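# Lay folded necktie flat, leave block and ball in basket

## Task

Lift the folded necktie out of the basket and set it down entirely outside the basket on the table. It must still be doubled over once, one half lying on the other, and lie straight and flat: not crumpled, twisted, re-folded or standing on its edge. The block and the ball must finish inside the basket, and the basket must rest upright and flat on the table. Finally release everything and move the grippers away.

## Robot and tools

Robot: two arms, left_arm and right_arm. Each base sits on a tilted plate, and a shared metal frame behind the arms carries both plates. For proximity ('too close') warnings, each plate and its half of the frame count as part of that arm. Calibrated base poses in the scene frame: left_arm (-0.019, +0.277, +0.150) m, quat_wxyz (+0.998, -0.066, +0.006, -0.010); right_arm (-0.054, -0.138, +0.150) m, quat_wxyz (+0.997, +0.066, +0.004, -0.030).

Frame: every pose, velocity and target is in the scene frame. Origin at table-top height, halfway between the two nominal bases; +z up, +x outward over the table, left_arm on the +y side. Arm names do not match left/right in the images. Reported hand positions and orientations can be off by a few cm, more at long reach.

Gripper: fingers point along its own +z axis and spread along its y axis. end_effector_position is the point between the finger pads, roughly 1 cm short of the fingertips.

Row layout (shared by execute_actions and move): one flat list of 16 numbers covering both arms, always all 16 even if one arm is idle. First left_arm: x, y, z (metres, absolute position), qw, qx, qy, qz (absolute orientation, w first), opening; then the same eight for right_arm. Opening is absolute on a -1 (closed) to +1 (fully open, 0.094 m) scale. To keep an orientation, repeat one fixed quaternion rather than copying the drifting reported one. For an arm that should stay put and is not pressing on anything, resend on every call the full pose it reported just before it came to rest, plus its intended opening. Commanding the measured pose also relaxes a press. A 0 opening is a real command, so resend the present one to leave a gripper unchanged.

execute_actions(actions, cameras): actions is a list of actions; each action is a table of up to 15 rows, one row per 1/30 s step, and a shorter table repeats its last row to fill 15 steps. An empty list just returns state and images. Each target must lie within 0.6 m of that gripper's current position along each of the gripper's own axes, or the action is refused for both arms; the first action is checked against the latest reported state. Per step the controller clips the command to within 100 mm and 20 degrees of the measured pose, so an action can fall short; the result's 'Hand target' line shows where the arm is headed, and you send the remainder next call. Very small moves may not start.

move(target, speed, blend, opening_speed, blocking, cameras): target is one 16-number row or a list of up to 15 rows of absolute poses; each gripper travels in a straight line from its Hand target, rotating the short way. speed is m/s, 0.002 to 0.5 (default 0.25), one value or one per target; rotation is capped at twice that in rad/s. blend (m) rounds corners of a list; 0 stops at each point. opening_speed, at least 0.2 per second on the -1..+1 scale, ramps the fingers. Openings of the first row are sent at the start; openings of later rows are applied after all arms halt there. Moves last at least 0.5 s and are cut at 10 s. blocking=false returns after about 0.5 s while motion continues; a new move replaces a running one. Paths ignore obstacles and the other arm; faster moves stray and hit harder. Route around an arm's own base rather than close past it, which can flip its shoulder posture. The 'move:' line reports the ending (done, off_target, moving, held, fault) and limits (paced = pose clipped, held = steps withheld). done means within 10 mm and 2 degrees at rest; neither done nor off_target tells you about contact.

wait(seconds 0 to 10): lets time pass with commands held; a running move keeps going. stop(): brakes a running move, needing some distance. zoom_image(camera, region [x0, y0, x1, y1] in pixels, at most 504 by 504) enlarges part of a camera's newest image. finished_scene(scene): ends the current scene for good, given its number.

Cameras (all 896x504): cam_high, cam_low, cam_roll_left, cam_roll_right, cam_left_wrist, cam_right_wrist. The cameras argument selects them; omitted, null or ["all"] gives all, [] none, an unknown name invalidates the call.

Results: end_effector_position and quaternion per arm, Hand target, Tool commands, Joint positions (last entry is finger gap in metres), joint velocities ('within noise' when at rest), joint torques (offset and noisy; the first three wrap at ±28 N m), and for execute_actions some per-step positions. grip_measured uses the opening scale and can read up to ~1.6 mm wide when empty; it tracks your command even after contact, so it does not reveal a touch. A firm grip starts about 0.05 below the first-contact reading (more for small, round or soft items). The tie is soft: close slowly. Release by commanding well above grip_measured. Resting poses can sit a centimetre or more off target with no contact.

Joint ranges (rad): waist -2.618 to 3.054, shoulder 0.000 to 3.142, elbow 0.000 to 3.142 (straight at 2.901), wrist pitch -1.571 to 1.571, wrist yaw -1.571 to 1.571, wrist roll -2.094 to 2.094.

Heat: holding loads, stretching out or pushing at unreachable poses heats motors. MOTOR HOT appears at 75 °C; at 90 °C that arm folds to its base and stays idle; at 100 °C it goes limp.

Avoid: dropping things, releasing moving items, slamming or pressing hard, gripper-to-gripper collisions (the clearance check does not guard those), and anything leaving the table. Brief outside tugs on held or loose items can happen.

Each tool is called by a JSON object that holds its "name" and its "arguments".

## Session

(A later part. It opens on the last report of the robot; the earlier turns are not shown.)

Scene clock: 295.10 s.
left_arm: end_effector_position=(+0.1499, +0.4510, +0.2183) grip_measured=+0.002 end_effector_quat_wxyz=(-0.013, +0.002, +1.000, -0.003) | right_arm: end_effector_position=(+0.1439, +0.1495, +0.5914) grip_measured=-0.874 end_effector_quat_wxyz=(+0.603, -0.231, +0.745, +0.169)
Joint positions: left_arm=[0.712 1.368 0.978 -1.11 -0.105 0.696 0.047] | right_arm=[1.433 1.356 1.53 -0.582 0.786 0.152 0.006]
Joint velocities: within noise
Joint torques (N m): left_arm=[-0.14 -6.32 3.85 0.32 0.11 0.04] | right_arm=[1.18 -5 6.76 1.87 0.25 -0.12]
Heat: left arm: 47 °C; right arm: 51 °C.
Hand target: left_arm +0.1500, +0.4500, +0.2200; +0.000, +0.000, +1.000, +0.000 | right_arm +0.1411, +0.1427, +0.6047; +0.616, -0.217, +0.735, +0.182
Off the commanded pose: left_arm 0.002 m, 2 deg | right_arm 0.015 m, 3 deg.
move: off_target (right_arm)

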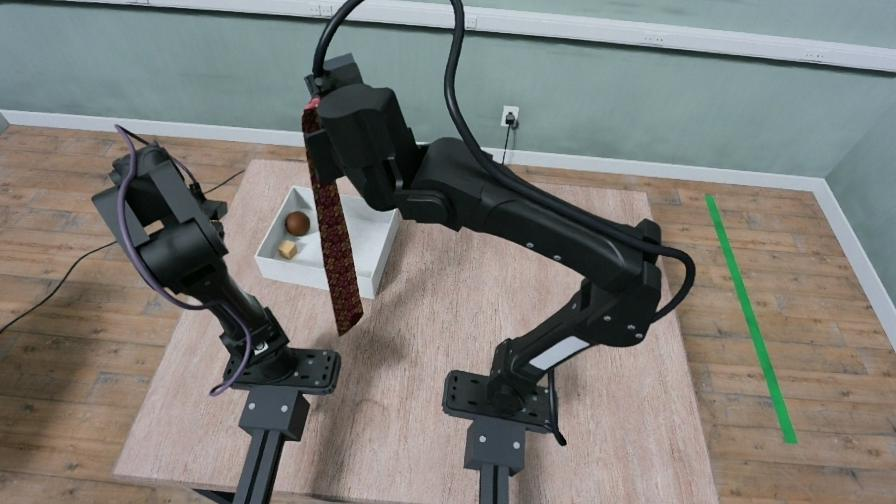

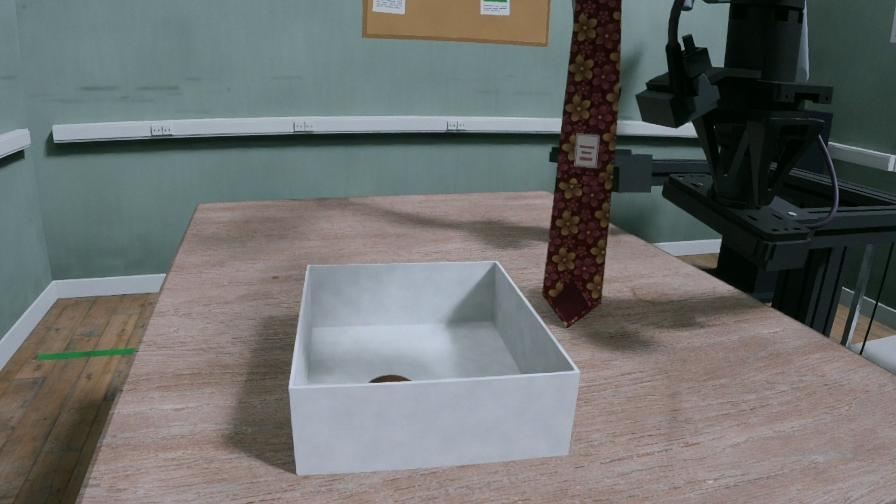

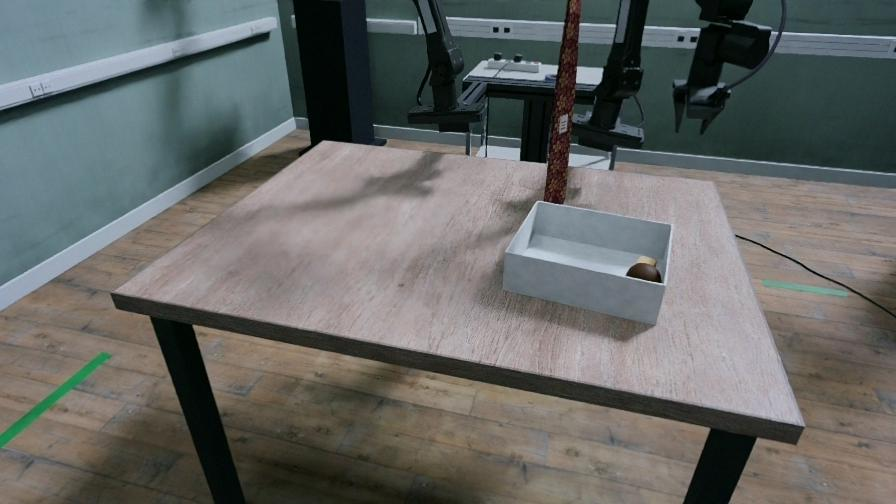

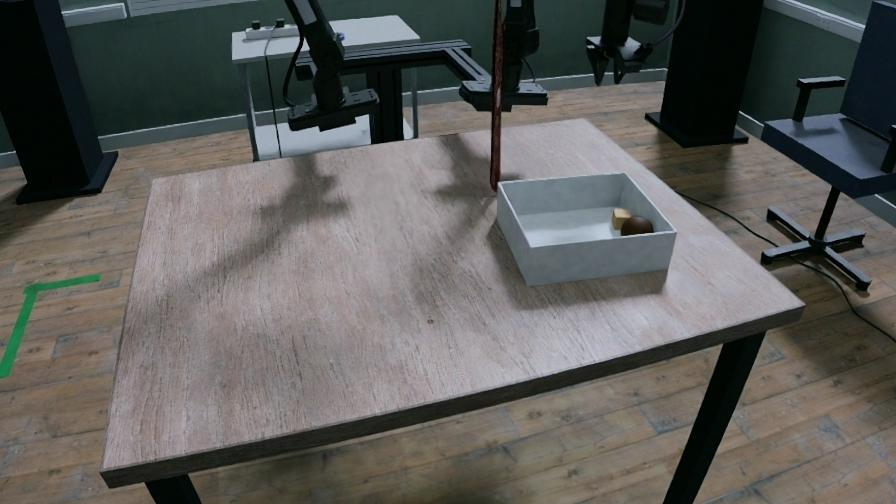

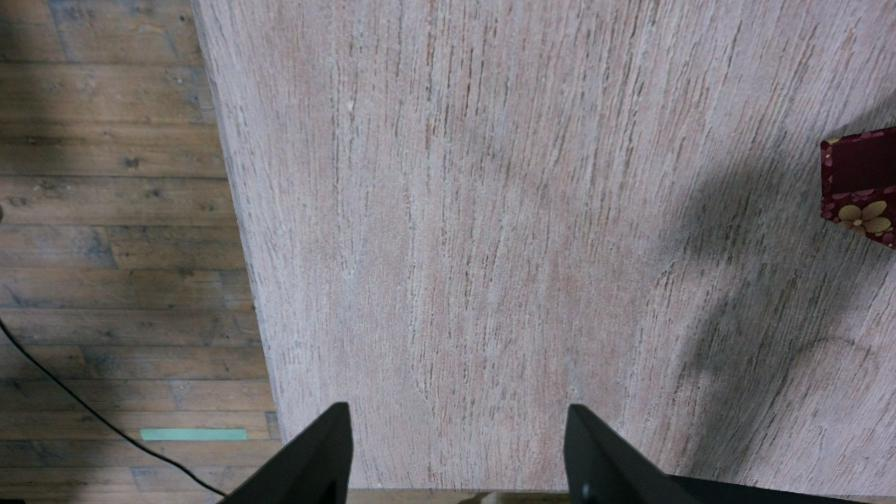

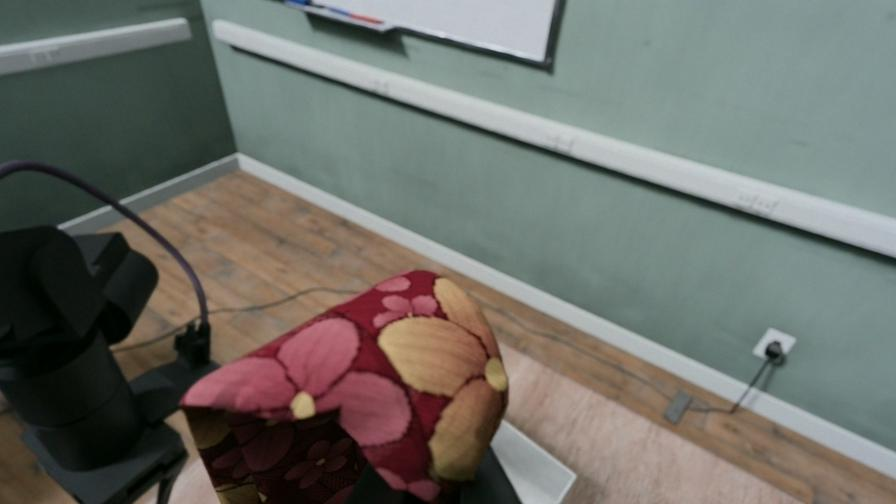

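{"name": "move", "arguments": {"target": [[0.15,0.45,0.22,0,0,1,0,0.0,0.184,0.076,0.57,0.5336,-0.1633,0.8026,0.2100,-1.0],[0.15,0.45,0.22,0,0,1,0,0.0,0.238,-0.008,0.545,0.4568,-0.1355,0.8553,0.2034,-1.0],[0.15,0.45,0.22,0,0,1,0,0.0,0.276,-0.067,0.51,0.4263,-0.0227,0.8657,0.2612,-1.0],[0.15,0.45,0.22,0,0,1,0,0.0,0.308,-0.117,0.45,0.3886,0.0905,0.8613,0.3147,-1.0]], "speed": 0.09, "blend": [0.02,0.02,0.02,0]}}

Scene clock: 325.57 s.
left_arm: end_effector_position=(+0.1499, +0.4510, +0.2183) grip_measured=+0.002 end_effector_quat_wxyz=(-0.013, +0.002, +1.000, -0.003) | right_arm: end_effector_position=(+0.3037, -0.1170, +0.4448) grip_measured=-0.874 end_effector_quat_wxyz=(+0.377, +0.093, +0.869, +0.307)
Joint positions: left_arm=[0.712 1.368 0.978 -1.11 -0.105 0.696 0.047] | right_arm=[0.011 1.238 1.283 -0.742 -0.439 0.31 0.006]
Joint velocities: within noise
Joint torques (N m): left_arm=[0.08 -6.13 3.74 0.26 0.13 0.07] | right_arm=[0.24 -3.44 7.21 1.74 -0.36 0.06]
Heat: left arm: 47 °C; right arm: 48 °C.
Hand target: left_arm +0.1500, +0.4500, +0.2200; +0.000, +0.000, +1.000, +0.000 | right_arm +0.3077, -0.1171, +0.4500; +0.388, +0.090, +0.861, +0.314
Off the commanded pose: left_arm 0.002 m, 2 deg | right_arm 0.007 m, 2 deg.
move: done

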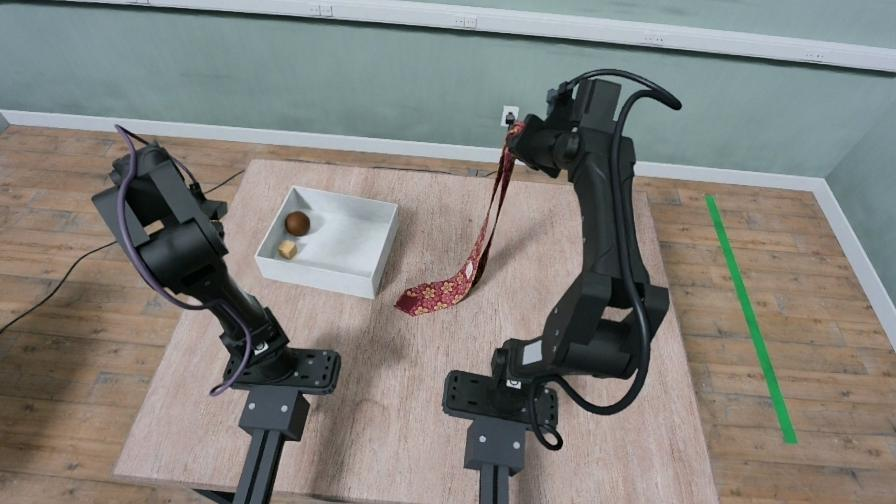

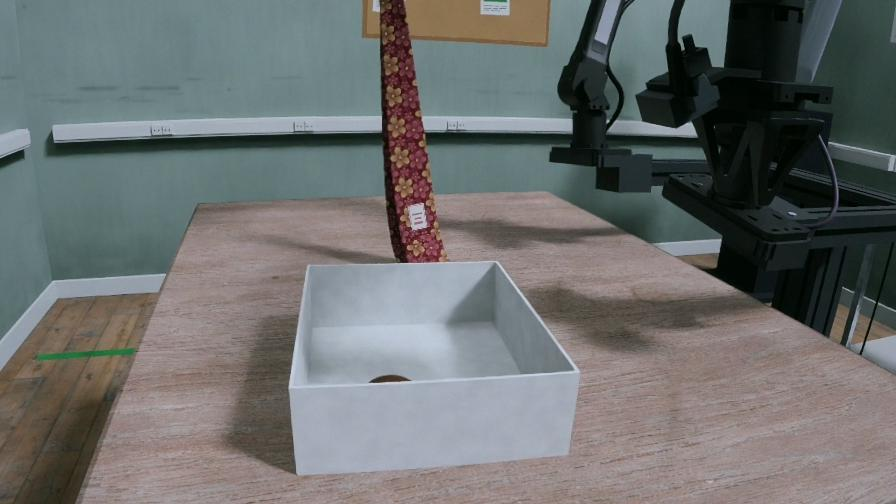

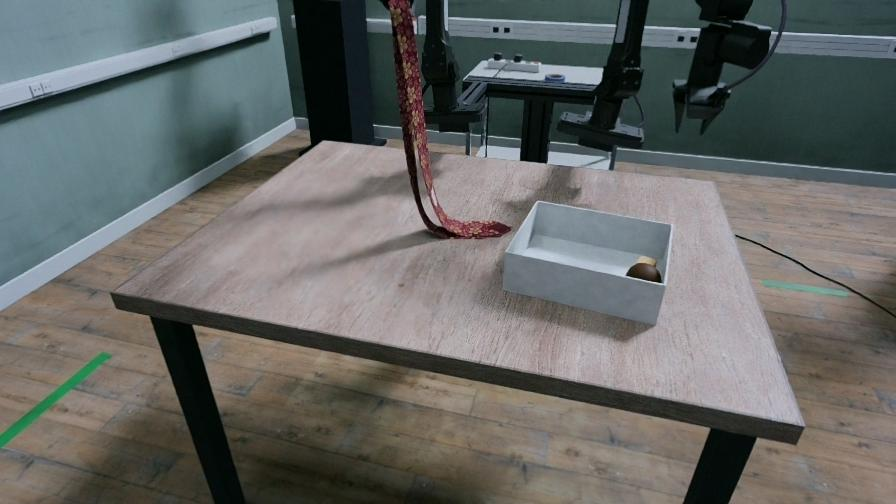

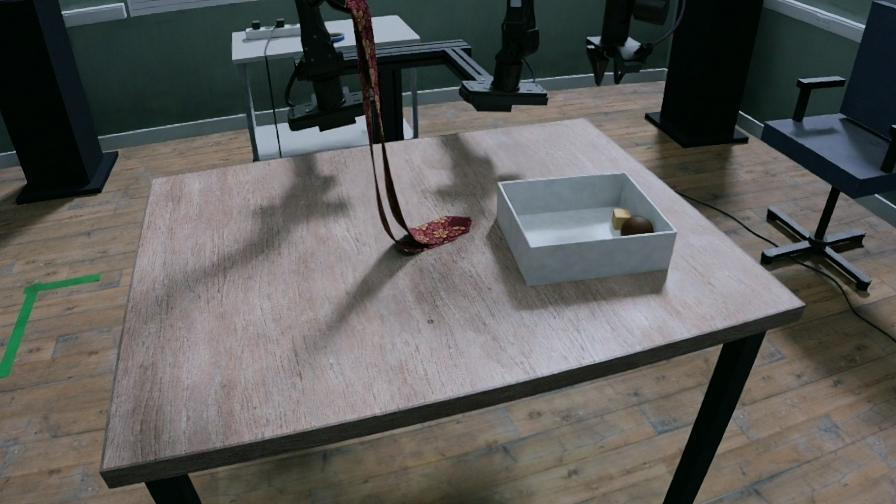

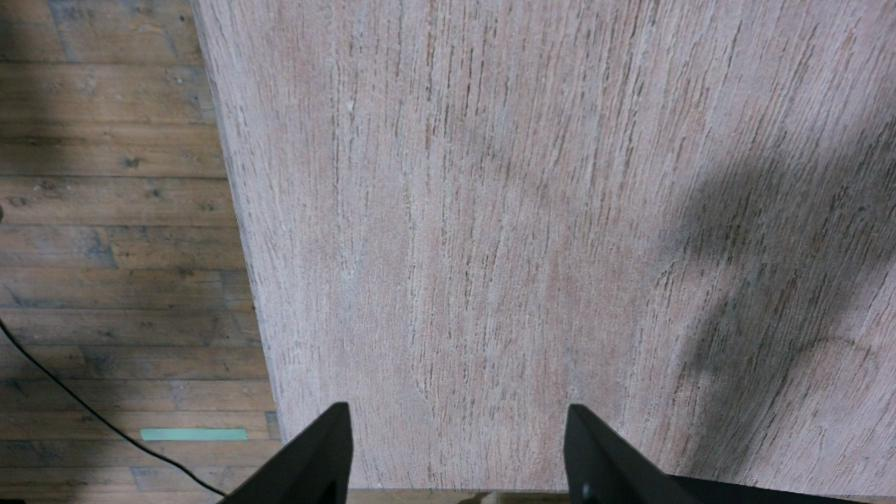

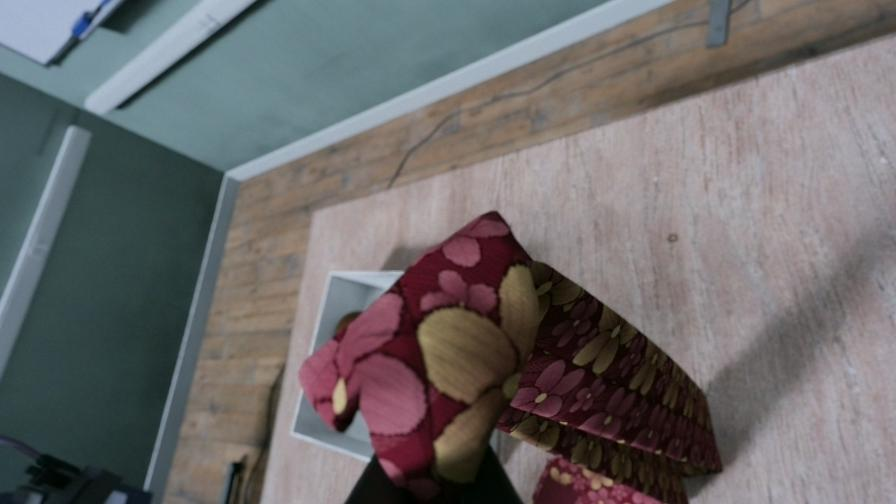

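{"name": "zoom_image", "arguments": {"camera": "cam_roll_right", "region": [330, 60, 490, 270]}}

{"name": "zoom_image", "arguments": {"camera": "cam_high", "region": [380, 110, 560, 330]}}

{"name": "zoom_image", "arguments": {"camera": "cam_roll_left", "region": [370, 60, 520, 250]}}

Scaled by 2.400 from the camera's 896x504 image, which has a finer 1280x720 frame.

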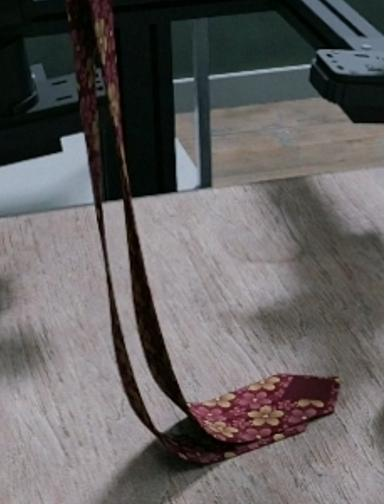

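Scaled by 2.291 from the camera's 896x504 image, which has a finer 1280x720 frame.

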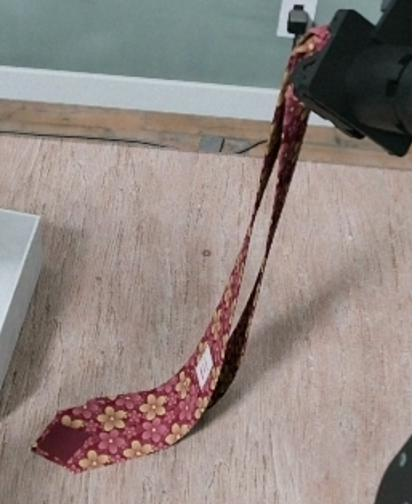

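Scaled by 2.653 from the camera's 896x504 image, which has a finer 1280x720 frame.

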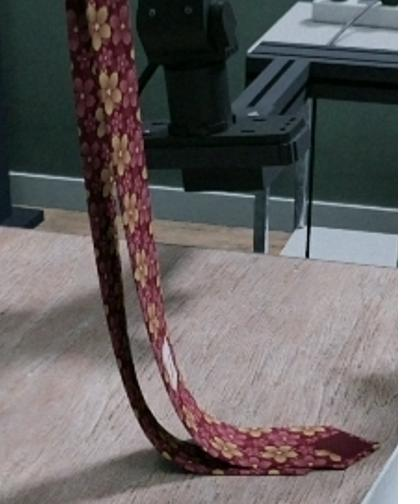

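{"name": "move", "arguments": {"target": [[0.15,0.45,0.22,0,0,1,0,0.0,0.36,-0.185,0.447,0.3442,0.2022,0.8421,0.3627,-1.0],[0.15,0.45,0.22,0,0,1,0,0.0,0.40,-0.277,0.38,0.3044,0.3314,0.8001,0.3967,-1.0],[0.15,0.45,0.22,0,0,1,0,0.0,0.432,-0.350,0.28,0.2613,0.4526,0.7384,0.4263,-1.0]], "speed": 0.08, "blend": [0.02,0.02,0]}}

Scene clock: 386.17 s.
left_arm: end_effector_position=(+0.1499, +0.4510, +0.2183) grip_measured=+0.002 end_effector_quat_wxyz=(-0.013, +0.002, +1.000, -0.003) | right_arm: end_effector_position=(+0.4225, -0.3422, +0.2669) grip_measured=-0.874 end_effector_quat_wxyz=(+0.239, +0.465, +0.742, +0.419)
Joint positions: left_arm=[0.712 1.368 0.978 -1.11 -0.105 0.696 0.047] | right_arm=[-0.564 2.017 1.57 -0.502 -0.776 0.692 0.006]
Joint velocities: within noise
Joint torques (N m): left_arm=[-0.14 -6.08 3.82 0.3 0.15 0.02] | right_arm=[0.91 -9.99 10.48 1.21 -0.58 0.08]
Heat: left arm: 46 °C; right arm: 47 °C.
Hand target: left_arm +0.1500, +0.4500, +0.2200; +0.000, +0.000, +1.000, +0.000 | right_arm +0.4311, -0.3497, +0.2801; +0.261, +0.453, +0.739, +0.426
Off the commanded pose: left_arm 0.002 m, 2 deg | right_arm 0.018 m, 3 deg.
move: off_target (right_arm)

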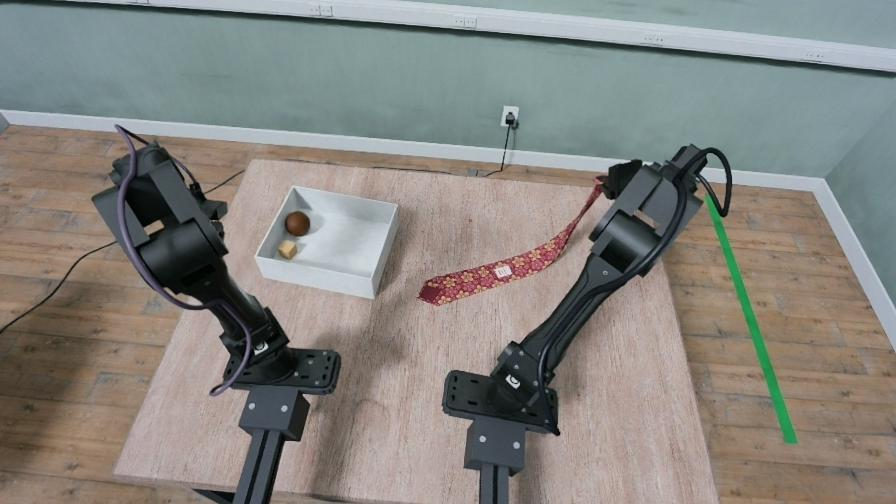

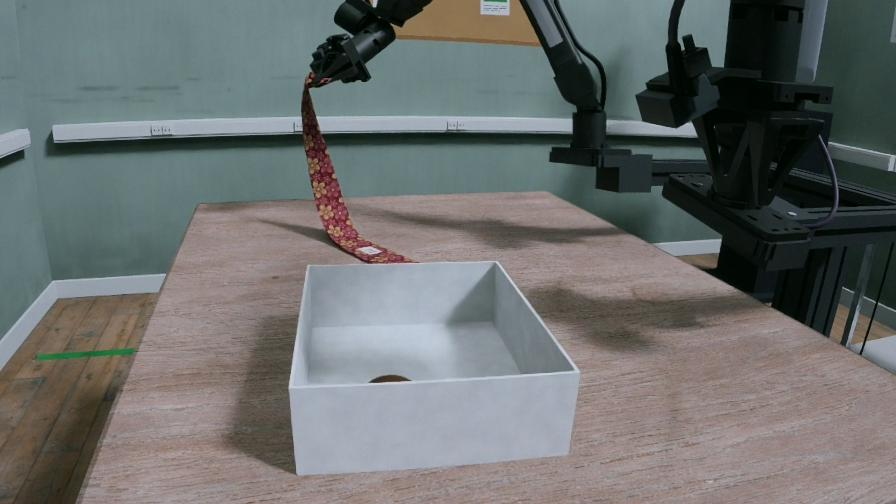

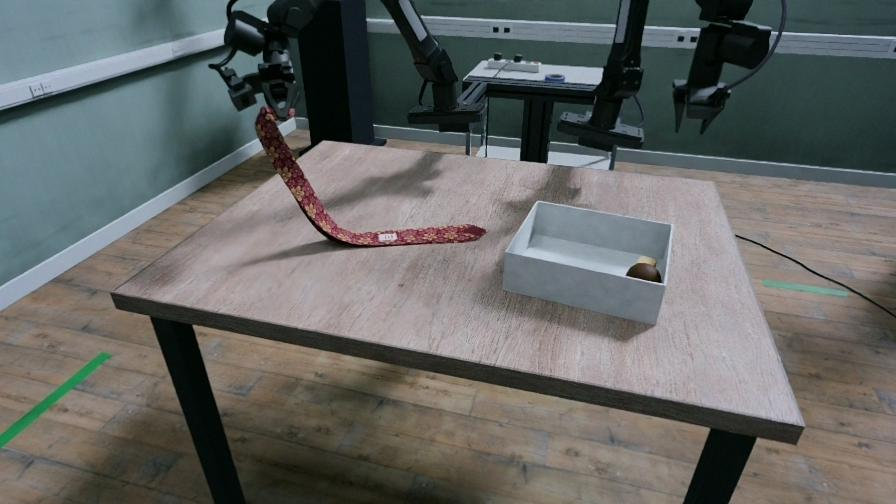

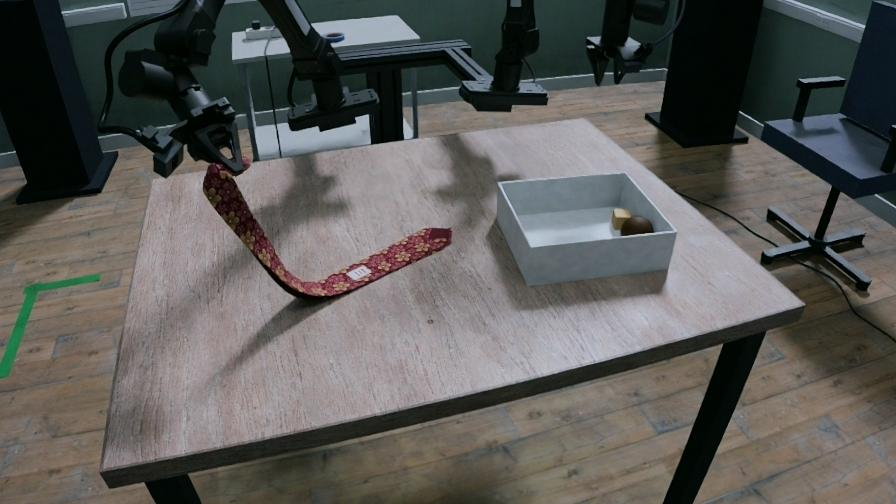

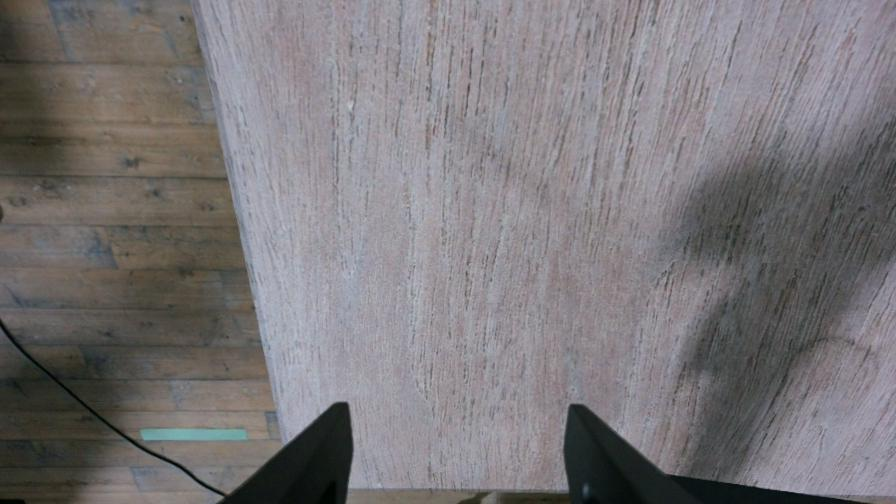

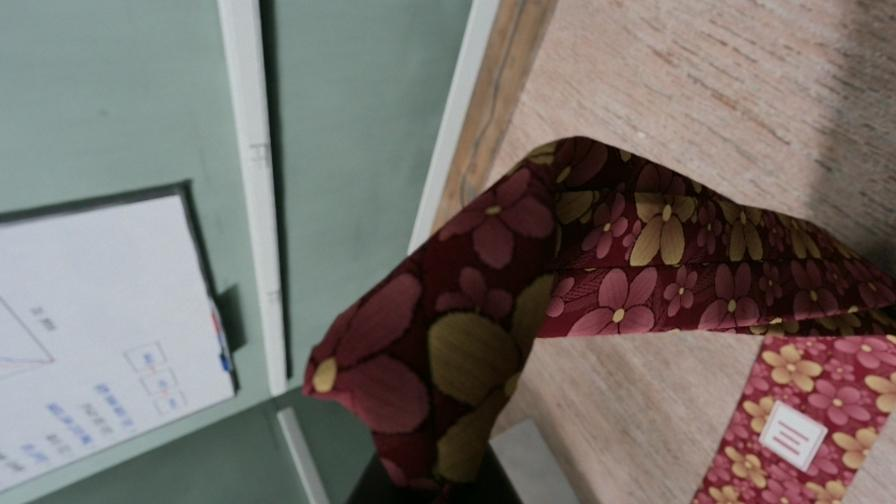

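{"name": "move", "arguments": {"target": [[0.15,0.45,0.22,0,0,1,0,0.0,0.452,-0.415,0.20,0.2723,0.4715,0.7263,0.4194,-1.0],[0.15,0.45,0.22,0,0,1,0,0.0,0.4715,-0.461,0.13,0.2723,0.4715,0.7263,0.4194,-1.0],[0.15,0.45,0.22,0,0,1,0,0.0,0.487,-0.498,0.08,0.2723,0.4715,0.7263,0.4194,-1.0],[0.15,0.45,0.22,0,0,1,0,0.0,0.496,-0.520,0.04,0.2723,0.4715,0.7263,0.4194,-1.0]], "speed": 0.07, "blend": [0.02,0.02,0.02,0]}}

Scene clock: 408.63 s.
left_arm: end_effector_position=(+0.1499, +0.4510, +0.2183) grip_measured=+0.002 end_effector_quat_wxyz=(-0.013, +0.002, +1.000, -0.003) | right_arm: end_effector_position=(+0.4977, -0.5179, +0.0499) grip_measured=-0.874 end_effector_quat_wxyz=(+0.322, +0.493, +0.706, +0.394)
Joint positions: left_arm=[0.712 1.368 0.978 -1.11 -0.105 0.696 0.047] | right_arm=[-0.751 3.129 2.783 -0.494 -0.82 0.662 0.006]
Joint velocities: within noise
Joint torques (N m): left_arm=[0.09 -6.11 3.79 0.32 0.09 0.06] | right_arm=[1.13 -13.98 6.74 1.33 -0.37 0.04]
Heat: left arm: 46 °C; right arm: 52 °C.
Hand target: left_arm +0.1500, +0.4500, +0.2200; +0.000, +0.000, +1.000, +0.000 | right_arm +0.4952, -0.5191, +0.0404; +0.323, +0.495, +0.704, +0.395
Off the commanded pose: left_arm 0.002 m, 2 deg | right_arm 0.010 m, 7 deg.
elbow stopped short (right arm): the move would have taken joint 3 (elbow) straighter than the controller allows.
joint sent to its limit (right arm) — joint 2 (shoulder), upper limit. The joint targets are off in orientation, not in position.
move: off_target (right_arm)

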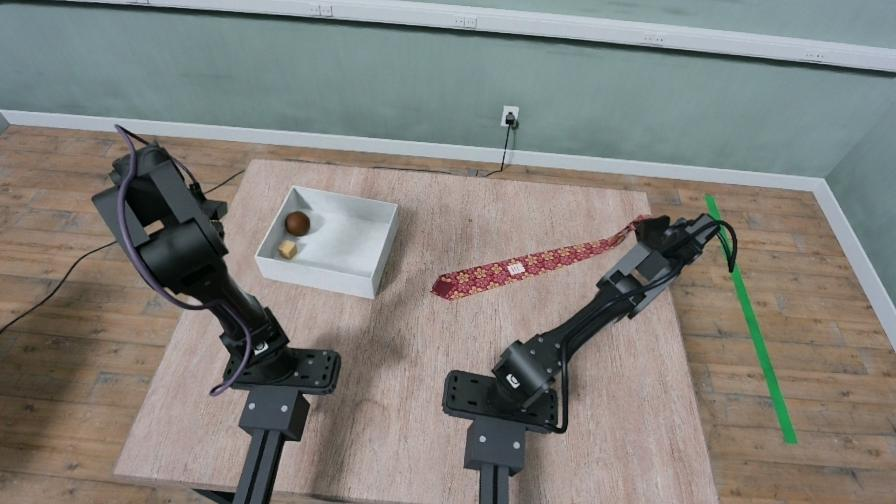

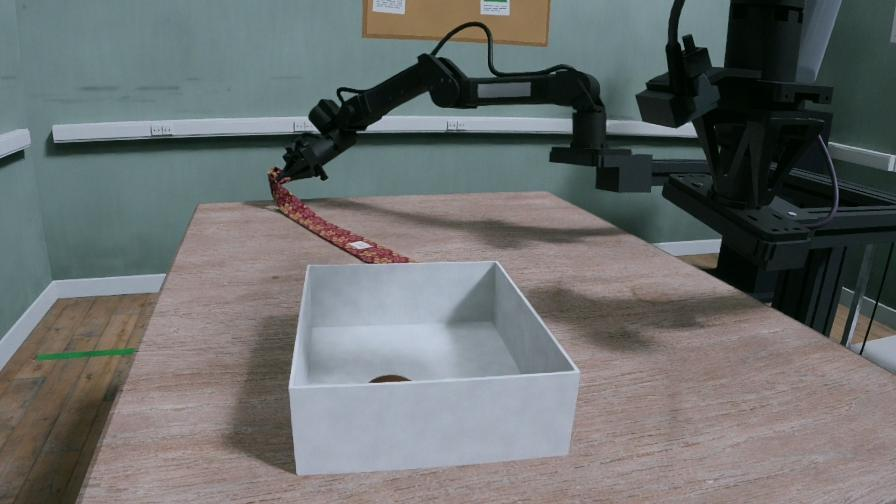

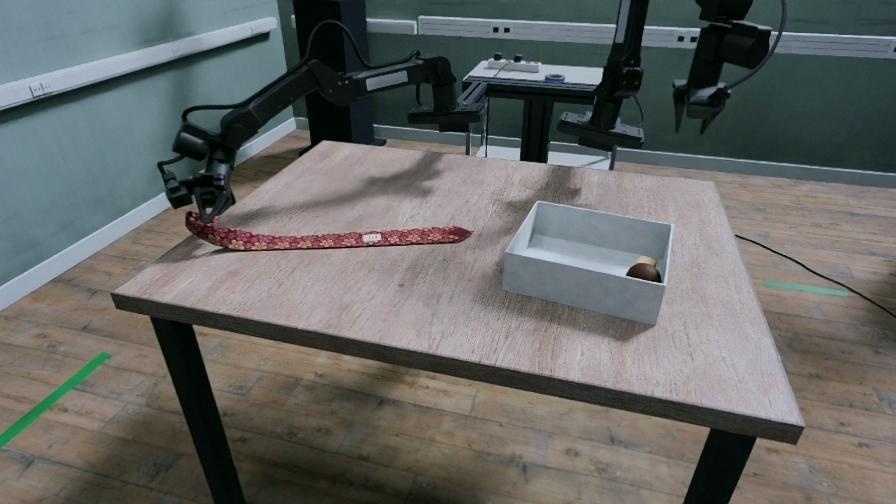

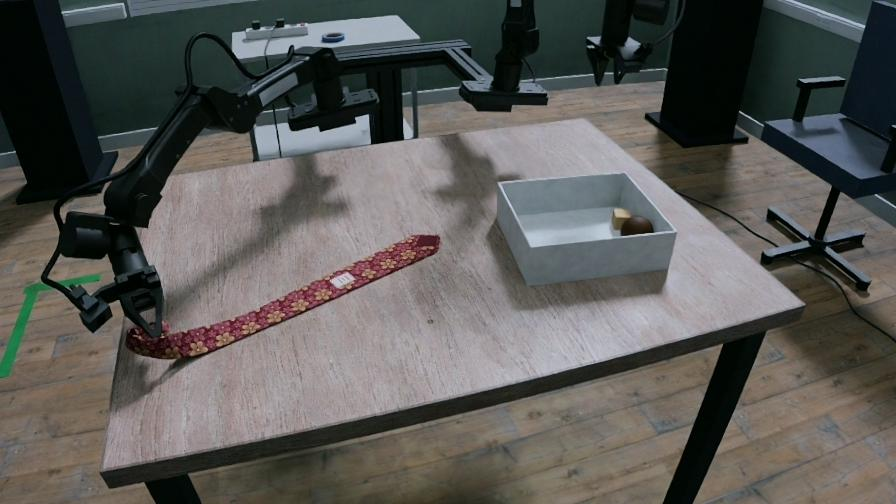

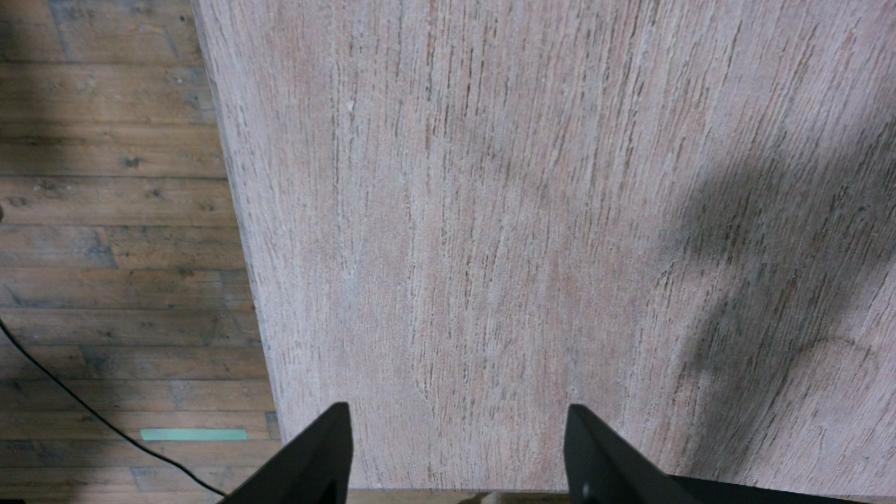

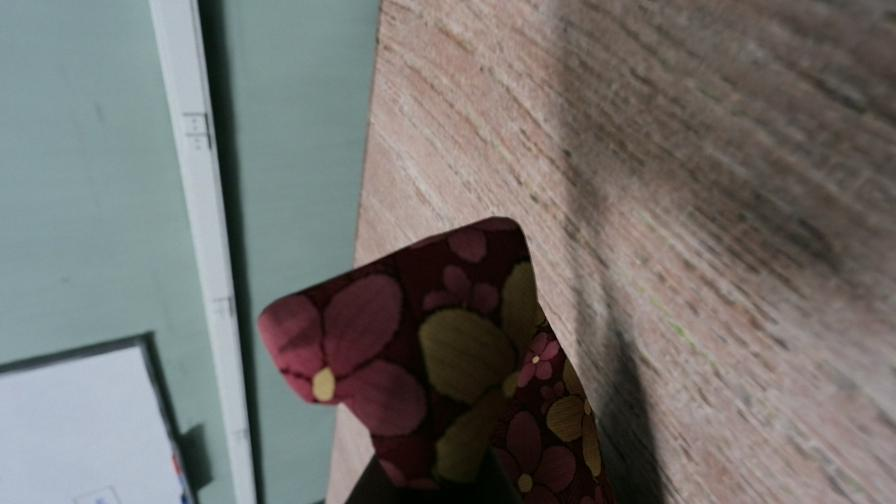

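{"name": "zoom_image", "arguments": {"camera": "cam_roll_right", "region": [80, 220, 260, 420]}}

{"name": "zoom_image", "arguments": {"camera": "cam_high", "region": [560, 170, 700, 300]}}

{"name": "zoom_image", "arguments": {"camera": "cam_low", "region": [180, 120, 440, 290]}}

Scaled by 2.520 from the camera's 896x504 image, which has a finer 1280x720 frame.

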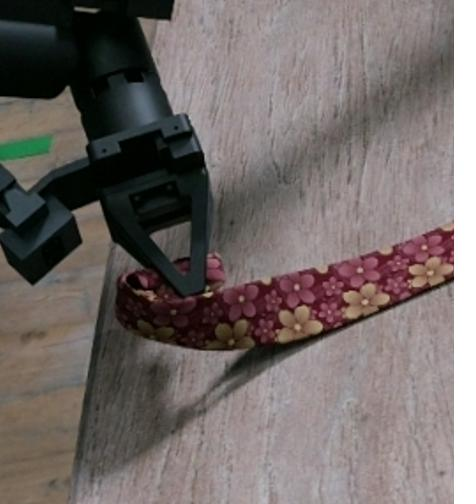

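Scaled by 3.600 from the camera's 896x504 image, which has a finer 1280x720 frame.

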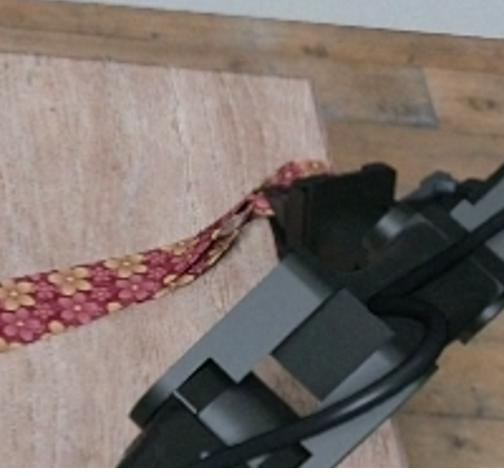

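Scaled by 1.938 from the camera's 896x504 image, which has a finer 1280x720 frame.

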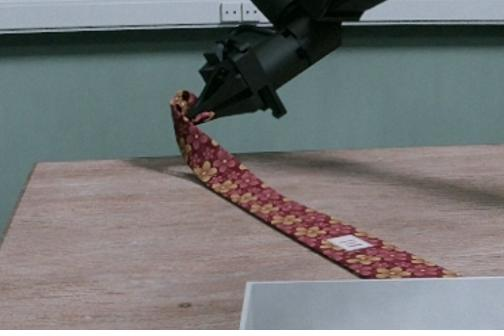

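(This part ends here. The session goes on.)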